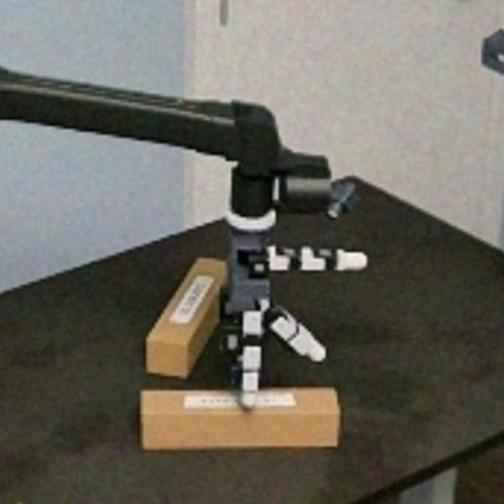

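Request:
move --arm2 '{"target":[-0.888,-0.732,0.868,0,-0.9452,0.3264,0],"speed":0.12}' --cameras '["cam_a"]'

Request:
zoom_image --camera "cam_a" --region '[290, 180, 410, 300]'

Scene clock: 89.60 s.
Joint torques (N m): arm1=[0.44 -10.81 7.6 1.03 -0.04 -0.05] | arm2=[-0.21 -9.35 7.58 1.26 -0.13 -0.1] | arm3=[1.79 -10.81 12.18 0.02 -0.19 -0.13]
Heat: arm1: hottest joint3_rad 46 °C; arm2: hottest joint3_rad 48 °C; arm3: hottest joint3_rad 57 °C.
move: arm2 done
Joint velocities: within noise
arm1, arm3: as last shown
arm2.joint_positions: joint1_rad=+1.381 joint2_rad=+1.503 joint3_rad=+1.202 joint4_rad=-1.266 joint5_rad=-0.002 joint6_rad=+0.001 hand_index_mcp=+0.754 hand_index_abd=+0.096 hand_index_pip=+0.575 hand_index_dip=+0.695 hand_middle_mcp=+0.113 hand_middle_abd=+0.003 hand_middle_pip=+0.575 hand_middle_dip=+0.693 hand_ring_mcp=+0.754 hand_ring_abd=-0.101 hand_ring_pip=+0.574 hand_ring_dip=+0.695 hand_thumb_cmc=-0.568 hand_thumb_axl=+0.677 hand_thumb_mcp=+0.223 hand_thumb_ipl=+0.168 hand_current_limit=+0.750 hand_speed=-0.600
arm2.joint_status: not commanded
arm2.hand_state: goal,goal,goal,goal,goal,goal,goal,goal,goal,goal,goal,goal,goal,goal,goal,goal
arm2.index_mcp_current_ma: 0
arm2.index_abd_current_ma: -6
arm2.index_pip_current_ma: -2
arm2.index_dip_current_ma: -1
arm2.middle_mcp_current_ma: 31
arm2.middle_abd_current_ma: 3
arm2.middle_pip_current_ma: -1
arm2.middle_dip_current_ma: -4
arm2.ring_mcp_current_ma: 0
arm2.ring_abd_current_ma: 0
arm2.ring_pip_current_ma: -3
arm2.ring_dip_current_ma: -1
arm2.thumb_cmc_current_ma: 3
arm2.thumb_axl_current_ma: -1
arm2.thumb_mcp_current_ma: -6
arm2.thumb_ipl_current_ma: 0
arm2.hand_goal_index_mcp: 0.754
arm2.hand_goal_index_abd: 0.100
arm2.hand_goal_index_pip: 0.576
arm2.hand_goal_index_dip: 0.696
arm2.hand_goal_middle_mcp: 0.100
arm2.hand_goal_middle_abd: 0.000
arm2.hand_goal_middle_pip: 0.576
arm2.hand_goal_middle_dip: 0.696
arm2.hand_goal_ring_mcp: 0.754
arm2.hand_goal_ring_abd: -0.100
arm2.hand_goal_ring_pip: 0.576
arm2.hand_goal_ring_dip: 0.696
arm2.hand_goal_thumb_cmc: -0.570
arm2.hand_goal_thumb_axl: 0.678
arm2.hand_goal_thumb_mcp: 0.226
arm2.hand_goal_thumb_ipl: 0.168
arm2.hand: x=-0.8863 y=-0.7272 z=+0.8767 quat_wxyz=(-0.002, -0.944, +0.331, +0.003) (m; scene frame)
arm2.hand_target: x=-0.8878 y=-0.7318 z=+0.8681 quat_wxyz=(+0.000, -0.945, +0.327, +0.000) (m; scene frame)
arm2.hand_status: done (0.010 m and 0.7 deg from the pose sent, 0.055 m and 1.7 deg at the start)
pictures: cam_a
Images, in order (width x height): cam_a 672x504.

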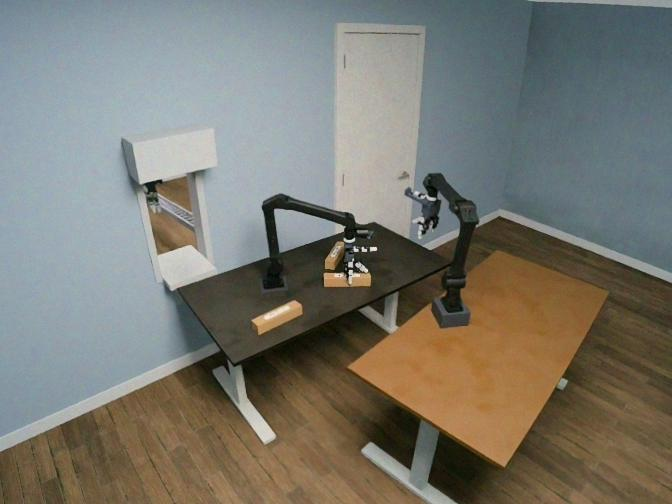

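Scaled by 4.200 from the camera's 672x504 image, which has a finer 960x720 frame.

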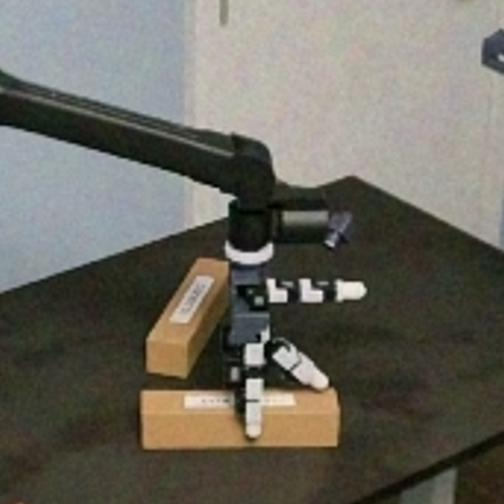

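Request:
move --arm2 '{"joints":{"hand_index_abd":-0.4,"hand_ring_abd":0.4}}'

Request:
move --arm2 '{"joints":{"hand_middle_mcp":0.26}}'

Request:
move --arm2 '{"target":[-0.885,-0.722,1.05,0,-0.9452,0.3264,0],"speed":0.12}' --cameras '["cam_a"]'

Request:
zoom_image --camera "cam_a" --region '[290, 180, 410, 300]'

Scene clock: 90.83 s.
Joint torques (N m): arm1=[0.21 -10.64 7.45 1.06 -0.08 -0.05] | arm2=[-0.38 -9.82 7.49 1.21 -0.15 -0.11] | arm3=[1.67 -10.7 12.11 0.02 -0.2 -0.12]
Heat: arm1: hottest joint3_rad 46 °C; arm2: hottest joint3_rad 48 °C; arm3: hottest joint3_rad 57 °C.
move: arm2 off_target
Joint velocities: within noise
arm1, arm3: as last shown
arm2.joint_positions: joint1_rad=+1.381 joint2_rad=+1.504 joint3_rad=+1.202 joint4_rad=-1.266 joint5_rad=-0.002 joint6_rad=+0.001 hand_index_mcp=+0.754 hand_index_abd=-0.054 hand_index_pip=+0.575 hand_index_dip=+0.695 hand_middle_mcp=+0.113 hand_middle_abd=+0.003 hand_middle_pip=+0.575 hand_middle_dip=+0.693 hand_ring_mcp=+0.754 hand_ring_abd=+0.075 hand_ring_pip=+0.574 hand_ring_dip=+0.695 hand_thumb_cmc=-0.568 hand_thumb_axl=+0.677 hand_thumb_mcp=+0.223 hand_thumb_ipl=+0.168 hand_current_limit=+0.750 hand_speed=-0.600
arm2.joint_status: hand_index_abd off_target (ended at -0.054, target -0.400); hand_ring_abd off_target (ended at +0.075, target +0.400)
arm2.hand_state: goal,blocked,goal,goal,goal,goal,goal,goal,goal,blocked,goal,goal,goal,goal,goal,goal
arm2.index_mcp_current_ma: 0
arm2.index_abd_current_ma: 481
arm2.index_pip_current_ma: -2
arm2.index_dip_current_ma: -1
arm2.middle_mcp_current_ma: 31
arm2.middle_abd_current_ma: 3
arm2.middle_pip_current_ma: -1
arm2.middle_dip_current_ma: -4
arm2.ring_mcp_current_ma: 0
arm2.ring_abd_current_ma: -481
arm2.ring_pip_current_ma: -2
arm2.ring_dip_current_ma: -1
arm2.thumb_cmc_current_ma: 3
arm2.thumb_axl_current_ma: -1
arm2.thumb_mcp_current_ma: -6
arm2.thumb_ipl_current_ma: 0
arm2.hand_goal_index_mcp: 0.754
arm2.hand_goal_index_abd: -0.400
arm2.hand_goal_index_pip: 0.576
arm2.hand_goal_index_dip: 0.696
arm2.hand_goal_middle_mcp: 0.100
arm2.hand_goal_middle_abd: 0.000
arm2.hand_goal_middle_pip: 0.576
arm2.hand_goal_middle_dip: 0.696
arm2.hand_goal_ring_mcp: 0.754
arm2.hand_goal_ring_abd: 0.400
arm2.hand_goal_ring_pip: 0.576
arm2.hand_goal_ring_dip: 0.696
arm2.hand_goal_thumb_cmc: -0.570
arm2.hand_goal_thumb_axl: 0.678
arm2.hand_goal_thumb_mcp: 0.226
arm2.hand_goal_thumb_ipl: 0.168
arm2.hand: x=-0.8866 y=-0.7271 z=+0.8763 quat_wxyz=(-0.002, -0.943, +0.331, +0.003) (m; scene frame)
arm2.hand_target: x=-0.8877 y=-0.7318 z=+0.8680 quat_wxyz=(+0.000, -0.945, +0.326, +0.000) (m; scene frame)
arm2.hand_status: not commanded
pictures: none

Scene clock: 91.37 s.
Joint torques (N m): arm1=[0.62 -10.46 7.54 1.11 -0.11 -0.06] | arm2=[0.03 -9.47 7.5 1.28 -0.14 -0.11] | arm3=[1.73 -10.7 12.15 -0.01 -0.19 -0.13]
Heat: arm1: hottest joint3_rad 46 °C; arm2: hottest joint3_rad 48 °C; arm3: hottest joint3_rad 57 °C.
move: arm2 off_target
Joint velocities: within noise
arm1, arm3: as last shown
arm2.joint_positions: joint1_rad=+1.381 joint2_rad=+1.504 joint3_rad=+1.202 joint4_rad=-1.265 joint5_rad=-0.002 joint6_rad=+0.001 hand_index_mcp=+0.754 hand_index_abd=-0.054 hand_index_pip=+0.575 hand_index_dip=+0.695 hand_middle_mcp=+0.230 hand_middle_abd=+0.003 hand_middle_pip=+0.568 hand_middle_dip=+0.691 hand_ring_mcp=+0.754 hand_ring_abd=+0.075 hand_ring_pip=+0.575 hand_ring_dip=+0.695 hand_thumb_cmc=-0.568 hand_thumb_axl=+0.677 hand_thumb_mcp=+0.223 hand_thumb_ipl=+0.168 hand_current_limit=+0.750 hand_speed=-0.600
arm2.joint_status: hand_middle_mcp off_target (ended at +0.230, target +0.260)
arm2.hand_state: goal,blocked,goal,goal,blocked,goal,goal,goal,goal,blocked,goal,goal,goal,goal,goal,goal
arm2.index_mcp_current_ma: 0
arm2.index_abd_current_ma: 481
arm2.index_pip_current_ma: -1
arm2.index_dip_current_ma: -1
arm2.middle_mcp_current_ma: -88
arm2.middle_abd_current_ma: 3
arm2.middle_pip_current_ma: -14
arm2.middle_dip_current_ma: -8
arm2.ring_mcp_current_ma: 0
arm2.ring_abd_current_ma: -481
arm2.ring_pip_current_ma: -1
arm2.ring_dip_current_ma: -1
arm2.thumb_cmc_current_ma: 3
arm2.thumb_axl_current_ma: -1
arm2.thumb_mcp_current_ma: -6
arm2.thumb_ipl_current_ma: 0
arm2.hand_goal_index_mcp: 0.754
arm2.hand_goal_index_abd: -0.400
arm2.hand_goal_index_pip: 0.576
arm2.hand_goal_index_dip: 0.696
arm2.hand_goal_middle_mcp: 0.260
arm2.hand_goal_middle_abd: 0.000
arm2.hand_goal_middle_pip: 0.576
arm2.hand_goal_middle_dip: 0.696
arm2.hand_goal_ring_mcp: 0.754
arm2.hand_goal_ring_abd: 0.400
arm2.hand_goal_ring_pip: 0.576
arm2.hand_goal_ring_dip: 0.696
arm2.hand_goal_thumb_cmc: -0.570
arm2.hand_goal_thumb_axl: 0.678
arm2.hand_goal_thumb_mcp: 0.226
arm2.hand_goal_thumb_ipl: 0.168
arm2.hand: x=-0.8867 y=-0.7273 z=+0.8764 quat_wxyz=(-0.002, -0.943, +0.331, +0.003) (m; scene frame)
arm2.hand_target: x=-0.8877 y=-0.7318 z=+0.8680 quat_wxyz=(+0.000, -0.945, +0.326, +0.000) (m; scene frame)
arm2.hand_status: not commanded
pictures: none

Scene clock: 93.50 s.
Joint torques (N m): arm1=[0.56 -11.4 7.5 0.96 -0.05 -0.03] | arm2=[-0.85 -12.81 11.9 -0.08 -0.07 -0.13] | arm3=[1.73 -10.75 12.11 0.01 -0.19 -0.12]
Heat: arm1: hottest joint3_rad 46 °C; arm2: hottest joint3_rad 49 °C; arm3: hottest joint3_rad 57 °C.
move: arm2 off_target
Joint velocities: within noise
arm1, arm3: as last shown
arm2.joint_positions: joint1_rad=+1.379 joint2_rad=+1.468 joint3_rad=+1.537 joint4_rad=-1.688 joint5_rad=-0.002 joint6_rad=-0.008 hand_index_mcp=+0.753 hand_index_abd=-0.054 hand_index_pip=+0.575 hand_index_dip=+0.695 hand_middle_mcp=+0.236 hand_middle_abd=+0.003 hand_middle_pip=+0.558 hand_middle_dip=+0.687 hand_ring_mcp=+0.753 hand_ring_abd=+0.075 hand_ring_pip=+0.575 hand_ring_dip=+0.695 hand_thumb_cmc=-0.568 hand_thumb_axl=+0.677 hand_thumb_mcp=+0.223 hand_thumb_ipl=+0.168 hand_current_limit=+0.750 hand_speed=-0.600
arm2.joint_status: not commanded
arm2.hand_state: goal,blocked,goal,goal,blocked,goal,goal,goal,goal,blocked,goal,goal,goal,goal,goal,goal
arm2.index_mcp_current_ma: -1
arm2.index_abd_current_ma: 481
arm2.index_pip_current_ma: -1
arm2.index_dip_current_ma: -1
arm2.middle_mcp_current_ma: -66
arm2.middle_abd_current_ma: 3
arm2.middle_pip_current_ma: -42
arm2.middle_dip_current_ma: -18
arm2.ring_mcp_current_ma: -1
arm2.ring_abd_current_ma: -481
arm2.ring_pip_current_ma: -2
arm2.ring_dip_current_ma: -1
arm2.thumb_cmc_current_ma: 3
arm2.thumb_axl_current_ma: -1
arm2.thumb_mcp_current_ma: -6
arm2.thumb_ipl_current_ma: 0
arm2.hand_goal_index_mcp: 0.754
arm2.hand_goal_index_abd: -0.400
arm2.hand_goal_index_pip: 0.576
arm2.hand_goal_index_dip: 0.696
arm2.hand_goal_middle_mcp: 0.260
arm2.hand_goal_middle_abd: 0.000
arm2.hand_goal_middle_pip: 0.576
arm2.hand_goal_middle_dip: 0.696
arm2.hand_goal_ring_mcp: 0.754
arm2.hand_goal_ring_abd: 0.400
arm2.hand_goal_ring_pip: 0.576
arm2.hand_goal_ring_dip: 0.696
arm2.hand_goal_thumb_cmc: -0.570
arm2.hand_goal_thumb_axl: 0.678
arm2.hand_goal_thumb_mcp: 0.226
arm2.hand_goal_thumb_ipl: 0.168
arm2.hand: x=-0.8794 y=-0.7197 z=+1.0132 quat_wxyz=(+0.023, -0.944, +0.328, -0.006) (m; scene frame)
arm2.hand_target: x=-0.8839 y=-0.7210 z=+1.0492 quat_wxyz=(-0.009, -0.945, +0.326, +0.004) (m; scene frame)
arm2.hand_status: off_target (0.037 m and 2.7 deg from the pose sent, 0.174 m and 0.7 deg at the start; a joint's target at an end of its range on 20 of 64 steps)
pictures: cam_a
Images, in order (width x height): cam_a 672x504.

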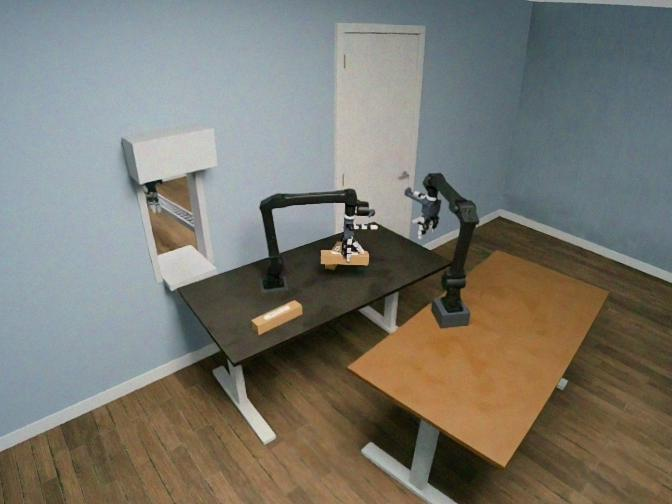

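Scaled by 4.200 from the camera's 672x504 image, which has a finer 960x720 frame.

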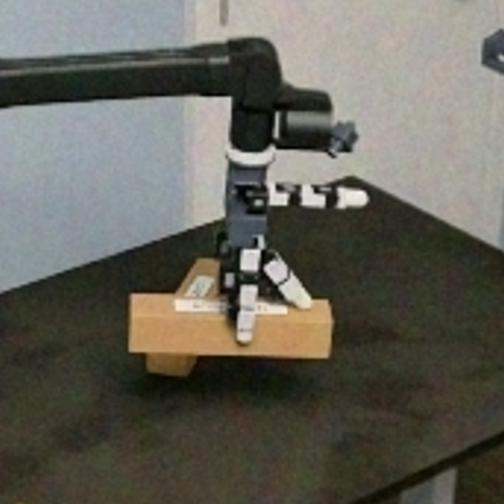

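Request:
move --arm2 '{"joints":{"joint1_rad":-1.3,"joint6_rad":0.6},"min_time_s":5.5}'

Request:
move --arm2 '{"target":[-0.35,-0.0225,1.03,0,0.7071,0.7071,0],"speed":0.25,"joints":{"hand_thumb_cmc":-0.571}}' --arm1 '{"joints":{"joint1_rad":2.53,"joint2_rad":2.1,"joint3_rad":2.55,"joint4_rad":-1.416,"joint5_rad":0,"joint6_rad":1.093},"min_time_s":2.5}' --cameras '["cam_a","arm1_cam_wrist"]'

Scene clock: 101.27 s.
Joint torques (N m): arm1=[-0.26 -10.93 7.35 0.9 -0.06 0] | arm2=[0.67 -12.22 11.84 -0.05 0.07 0.11] | arm3=[1.67 -10.75 12.16 0.05 -0.2 -0.12]
Heat: arm1: hottest joint3_rad 45 °C; arm2: hottest joint3_rad 49 °C; arm3: hottest joint3_rad 57 °C.
move: arm2 done
Joint velocities: within noise
arm1.joint_positions: joint1_rad=+1.602 joint2_rad=+1.414 joint3_rad=+1.504 joint4_rad=-1.511 joint5_rad=+0.034 joint6_rad=-0.565 hand_index_mcp=+0.753 hand_index_abd=+0.102 hand_index_pip=+0.578 hand_index_dip=+0.698 hand_middle_mcp=+0.112 hand_middle_abd=-0.001 hand_middle_pip=+0.575 hand_middle_dip=+0.694 hand_ring_mcp=+0.752 hand_ring_abd=-0.096 hand_ring_pip=+0.577 hand_ring_dip=+0.696 hand_thumb_cmc=-0.569 hand_thumb_axl=+0.677 hand_thumb_mcp=+0.222 hand_thumb_ipl=+0.168 hand_current_limit=+0.750 hand_speed=-0.600
arm1.joint_status: not commanded
arm1.hand_state: goal,goal,goal,goal,goal,goal,goal,goal,goal,goal,goal,goal,goal,goal,goal,goal
arm1.index_mcp_current_ma: 0
arm1.index_abd_current_ma: 0
arm1.index_pip_current_ma: 0
arm1.index_dip_current_ma: 0
arm1.middle_mcp_current_ma: 5
arm1.middle_abd_current_ma: 0
arm1.middle_pip_current_ma: 0
arm1.middle_dip_current_ma: 0
arm1.ring_mcp_current_ma: 0
arm1.ring_abd_current_ma: 0
arm1.ring_pip_current_ma: 0
arm1.ring_dip_current_ma: 0
arm1.thumb_cmc_current_ma: 0
arm1.thumb_axl_current_ma: 0
arm1.thumb_mcp_current_ma: -1
arm1.thumb_ipl_current_ma: 0
arm1.hand_goal_index_mcp: 0.754
arm1.hand_goal_index_abd: 0.100
arm1.hand_goal_index_pip: 0.576
arm1.hand_goal_index_dip: 0.696
arm1.hand_goal_middle_mcp: 0.100
arm1.hand_goal_middle_abd: 0.000
arm1.hand_goal_middle_pip: 0.576
arm1.hand_goal_middle_dip: 0.696
arm1.hand_goal_ring_mcp: 0.754
arm1.hand_goal_ring_abd: -0.100
arm1.hand_goal_ring_pip: 0.576
arm1.hand_goal_ring_dip: 0.696
arm1.hand_goal_thumb_cmc: -0.570
arm1.hand_goal_thumb_axl: 0.678
arm1.hand_goal_thumb_mcp: 0.226
arm1.hand_goal_thumb_ipl: 0.168
arm1.hand: x=-0.9345 y=-1.1238 z=+1.1132 quat_wxyz=(+0.071, +0.696, +0.714, +0.001) (m; scene frame)
arm1.hand_target: x=-0.9359 y=-1.1249 z=+1.1201 quat_wxyz=(+0.082, +0.697, +0.712, +0.004) (m; scene frame)
arm1.hand_status: not commanded
arm2.joint_positions: joint1_rad=-1.300 joint2_rad=+1.468 joint3_rad=+1.537 joint4_rad=-1.688 joint5_rad=-0.003 joint6_rad=+0.588 hand_index_mcp=+0.753 hand_index_abd=-0.054 hand_index_pip=+0.575 hand_index_dip=+0.695 hand_middle_mcp=+0.236 hand_middle_abd=+0.002 hand_middle_pip=+0.558 hand_middle_dip=+0.687 hand_ring_mcp=+0.753 hand_ring_abd=+0.075 hand_ring_pip=+0.575 hand_ring_dip=+0.695 hand_thumb_cmc=-0.569 hand_thumb_axl=+0.677 hand_thumb_mcp=+0.223 hand_thumb_ipl=+0.168 hand_current_limit=+0.750 hand_speed=-0.600
arm2.joint_status: all done
arm2.hand_state: goal,blocked,goal,goal,blocked,goal,goal,goal,goal,blocked,goal,goal,goal,goal,goal,goal
arm2.index_mcp_current_ma: -1
arm2.index_abd_current_ma: 481
arm2.index_pip_current_ma: -1
arm2.index_dip_current_ma: -1
arm2.middle_mcp_current_ma: -64
arm2.middle_abd_current_ma: 2
arm2.middle_pip_current_ma: -42
arm2.middle_dip_current_ma: -18
arm2.ring_mcp_current_ma: -1
arm2.ring_abd_current_ma: -481
arm2.ring_pip_current_ma: -1
arm2.ring_dip_current_ma: -1
arm2.thumb_cmc_current_ma: 2
arm2.thumb_axl_current_ma: -1
arm2.thumb_mcp_current_ma: -6
arm2.thumb_ipl_current_ma: 0
arm2.hand_goal_index_mcp: 0.754
arm2.hand_goal_index_abd: -0.400
arm2.hand_goal_index_pip: 0.576
arm2.hand_goal_index_dip: 0.696
arm2.hand_goal_middle_mcp: 0.260
arm2.hand_goal_middle_abd: 0.000
arm2.hand_goal_middle_pip: 0.576
arm2.hand_goal_middle_dip: 0.696
arm2.hand_goal_ring_mcp: 0.754
arm2.hand_goal_ring_abd: 0.400
arm2.hand_goal_ring_pip: 0.576
arm2.hand_goal_ring_dip: 0.696
arm2.hand_goal_thumb_cmc: -0.570
arm2.hand_goal_thumb_axl: 0.678
arm2.hand_goal_thumb_mcp: 0.226
arm2.hand_goal_thumb_ipl: 0.168
arm2.hand: x=-0.3801 y=+0.1130 z=+1.0137 quat_wxyz=(+0.000, +0.390, +0.920, -0.024) (m; scene frame)
arm2.hand_target: x=-0.3789 y=+0.1157 z=+1.0478 quat_wxyz=(-0.007, +0.396, +0.918, +0.008) (m; scene frame)
arm2.hand_status: not commanded
arm3: as last shown
pictures: none

Scene clock: 104.63 s.
Joint torques (N m): arm1=[0.91 -19.02 11.96 1.81 0.16 -0.14] | arm2=[-0.62 -10.58 8.28 0.68 0.33 0.12] | arm3=[1.73 -10.7 12.11 0.01 -0.19 -0.12]
Heat: arm1: hottest joint3_rad 46 °C; arm2: hottest joint3_rad 49 °C; arm3: hottest joint3_rad 57 °C.
move: arm1 done; arm2 off_target
Joint velocities: within noise
arm1.joint_positions: joint1_rad=+2.533 joint2_rad=+2.096 joint3_rad=+2.490 joint4_rad=-1.430 joint5_rad=-0.001 joint6_rad=+1.086 hand_index_mcp=+0.754 hand_index_abd=+0.102 hand_index_pip=+0.578 hand_index_dip=+0.698 hand_middle_mcp=+0.112 hand_middle_abd=-0.001 hand_middle_pip=+0.575 hand_middle_dip=+0.694 hand_ring_mcp=+0.754 hand_ring_abd=-0.096 hand_ring_pip=+0.577 hand_ring_dip=+0.696 hand_thumb_cmc=-0.568 hand_thumb_axl=+0.677 hand_thumb_mcp=+0.222 hand_thumb_ipl=+0.168 hand_current_limit=+0.750 hand_speed=-0.600
arm1.joint_status: all done
arm1.hand_state: goal,goal,goal,goal,goal,goal,goal,goal,goal,goal,goal,goal,goal,goal,goal,goal
arm1.index_mcp_current_ma: 0
arm1.index_abd_current_ma: 0
arm1.index_pip_current_ma: 0
arm1.index_dip_current_ma: 0
arm1.middle_mcp_current_ma: 5
arm1.middle_abd_current_ma: 0
arm1.middle_pip_current_ma: 0
arm1.middle_dip_current_ma: 0
arm1.ring_mcp_current_ma: 0
arm1.ring_abd_current_ma: 0
arm1.ring_pip_current_ma: 0
arm1.ring_dip_current_ma: 0
arm1.thumb_cmc_current_ma: 0
arm1.thumb_axl_current_ma: 0
arm1.thumb_mcp_current_ma: -1
arm1.thumb_ipl_current_ma: 0
arm1.hand_goal_index_mcp: 0.754
arm1.hand_goal_index_abd: 0.100
arm1.hand_goal_index_pip: 0.576
arm1.hand_goal_index_dip: 0.696
arm1.hand_goal_middle_mcp: 0.100
arm1.hand_goal_middle_abd: 0.000
arm1.hand_goal_middle_pip: 0.576
arm1.hand_goal_middle_dip: 0.696
arm1.hand_goal_ring_mcp: 0.754
arm1.hand_goal_ring_abd: -0.100
arm1.hand_goal_ring_pip: 0.576
arm1.hand_goal_ring_dip: 0.696
arm1.hand_goal_thumb_cmc: -0.570
arm1.hand_goal_thumb_axl: 0.678
arm1.hand_goal_thumb_mcp: 0.226
arm1.hand_goal_thumb_ipl: 0.168
arm1.hand: x=-0.6594 y=-0.6560 z=+1.1665 quat_wxyz=(+0.007, +0.874, +0.409, +0.263) (m; scene frame)
arm1.hand_target: x=-0.6532 y=-0.6562 z=+1.1951 quat_wxyz=(+0.008, +0.867, +0.401, +0.296) (m; scene frame)
arm1.hand_status: not commanded
arm2.joint_positions: joint1_rad=-1.391 joint2_rad=+1.308 joint3_rad=+1.378 joint4_rad=-1.688 joint5_rad=+0.002 joint6_rad=+1.247 hand_index_mcp=+0.753 hand_index_abd=-0.054 hand_index_pip=+0.575 hand_index_dip=+0.695 hand_middle_mcp=+0.236 hand_middle_abd=+0.002 hand_middle_pip=+0.558 hand_middle_dip=+0.687 hand_ring_mcp=+0.753 hand_ring_abd=+0.075 hand_ring_pip=+0.575 hand_ring_dip=+0.695 hand_thumb_cmc=-0.569 hand_thumb_axl=+0.677 hand_thumb_mcp=+0.223 hand_thumb_ipl=+0.168 hand_current_limit=+0.750 hand_speed=-0.600
arm2.joint_status: all done
arm2.hand_state: goal,blocked,goal,goal,blocked,goal,goal,goal,goal,blocked,goal,goal,goal,goal,goal,goal
arm2.index_mcp_current_ma: -1
arm2.index_abd_current_ma: 481
arm2.index_pip_current_ma: -1
arm2.index_dip_current_ma: -1
arm2.middle_mcp_current_ma: -64
arm2.middle_abd_current_ma: 2
arm2.middle_pip_current_ma: -42
arm2.middle_dip_current_ma: -18
arm2.ring_mcp_current_ma: -1
arm2.ring_abd_current_ma: -481
arm2.ring_pip_current_ma: -1
arm2.ring_dip_current_ma: -1
arm2.thumb_cmc_current_ma: 2
arm2.thumb_axl_current_ma: -1
arm2.thumb_mcp_current_ma: -6
arm2.thumb_ipl_current_ma: 0
arm2.hand_goal_index_mcp: 0.754
arm2.hand_goal_index_abd: -0.400
arm2.hand_goal_index_pip: 0.576
arm2.hand_goal_index_dip: 0.696
arm2.hand_goal_middle_mcp: 0.260
arm2.hand_goal_middle_abd: 0.000
arm2.hand_goal_middle_pip: 0.576
arm2.hand_goal_middle_dip: 0.696
arm2.hand_goal_ring_mcp: 0.754
arm2.hand_goal_ring_abd: 0.400
arm2.hand_goal_ring_pip: 0.576
arm2.hand_goal_ring_dip: 0.696
arm2.hand_goal_thumb_cmc: -0.570
arm2.hand_goal_thumb_axl: 0.678
arm2.hand_goal_thumb_mcp: 0.226
arm2.hand_goal_thumb_ipl: 0.168
arm2.hand: x=-0.3525 y=-0.0193 z=+1.0164 quat_wxyz=(+0.009, +0.700, +0.714, -0.021) (m; scene frame)
arm2.hand_target: x=-0.3501 y=-0.0227 z=+1.0298 quat_wxyz=(+0.000, +0.707, +0.707, +0.000) (m; scene frame)
arm2.hand_status: off_target (0.014 m and 2.9 deg from the pose sent, 0.140 m and 44.1 deg at the start)
arm3: as last shown
pictures: arm1_cam_wrist, cam_a
Images, in order (width x height): arm1_cam_wrist 672x504, cam_a 672x504.

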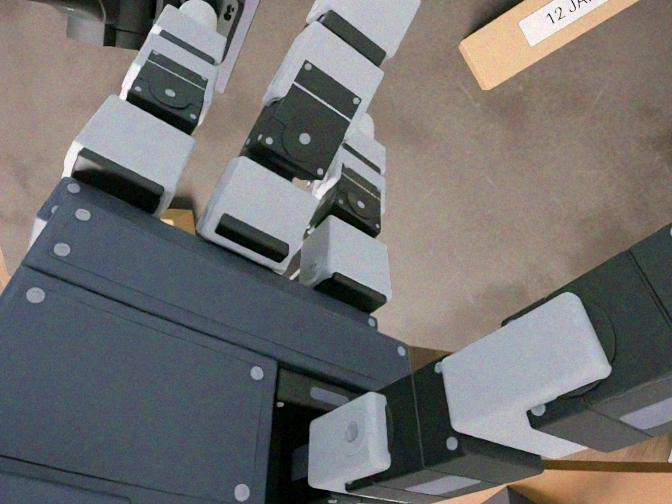

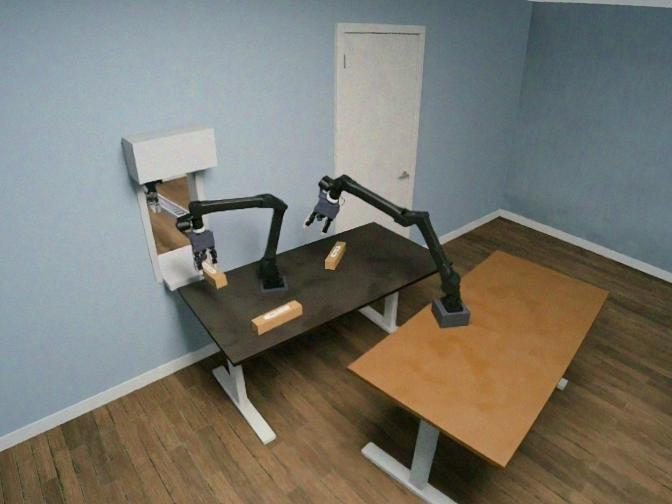

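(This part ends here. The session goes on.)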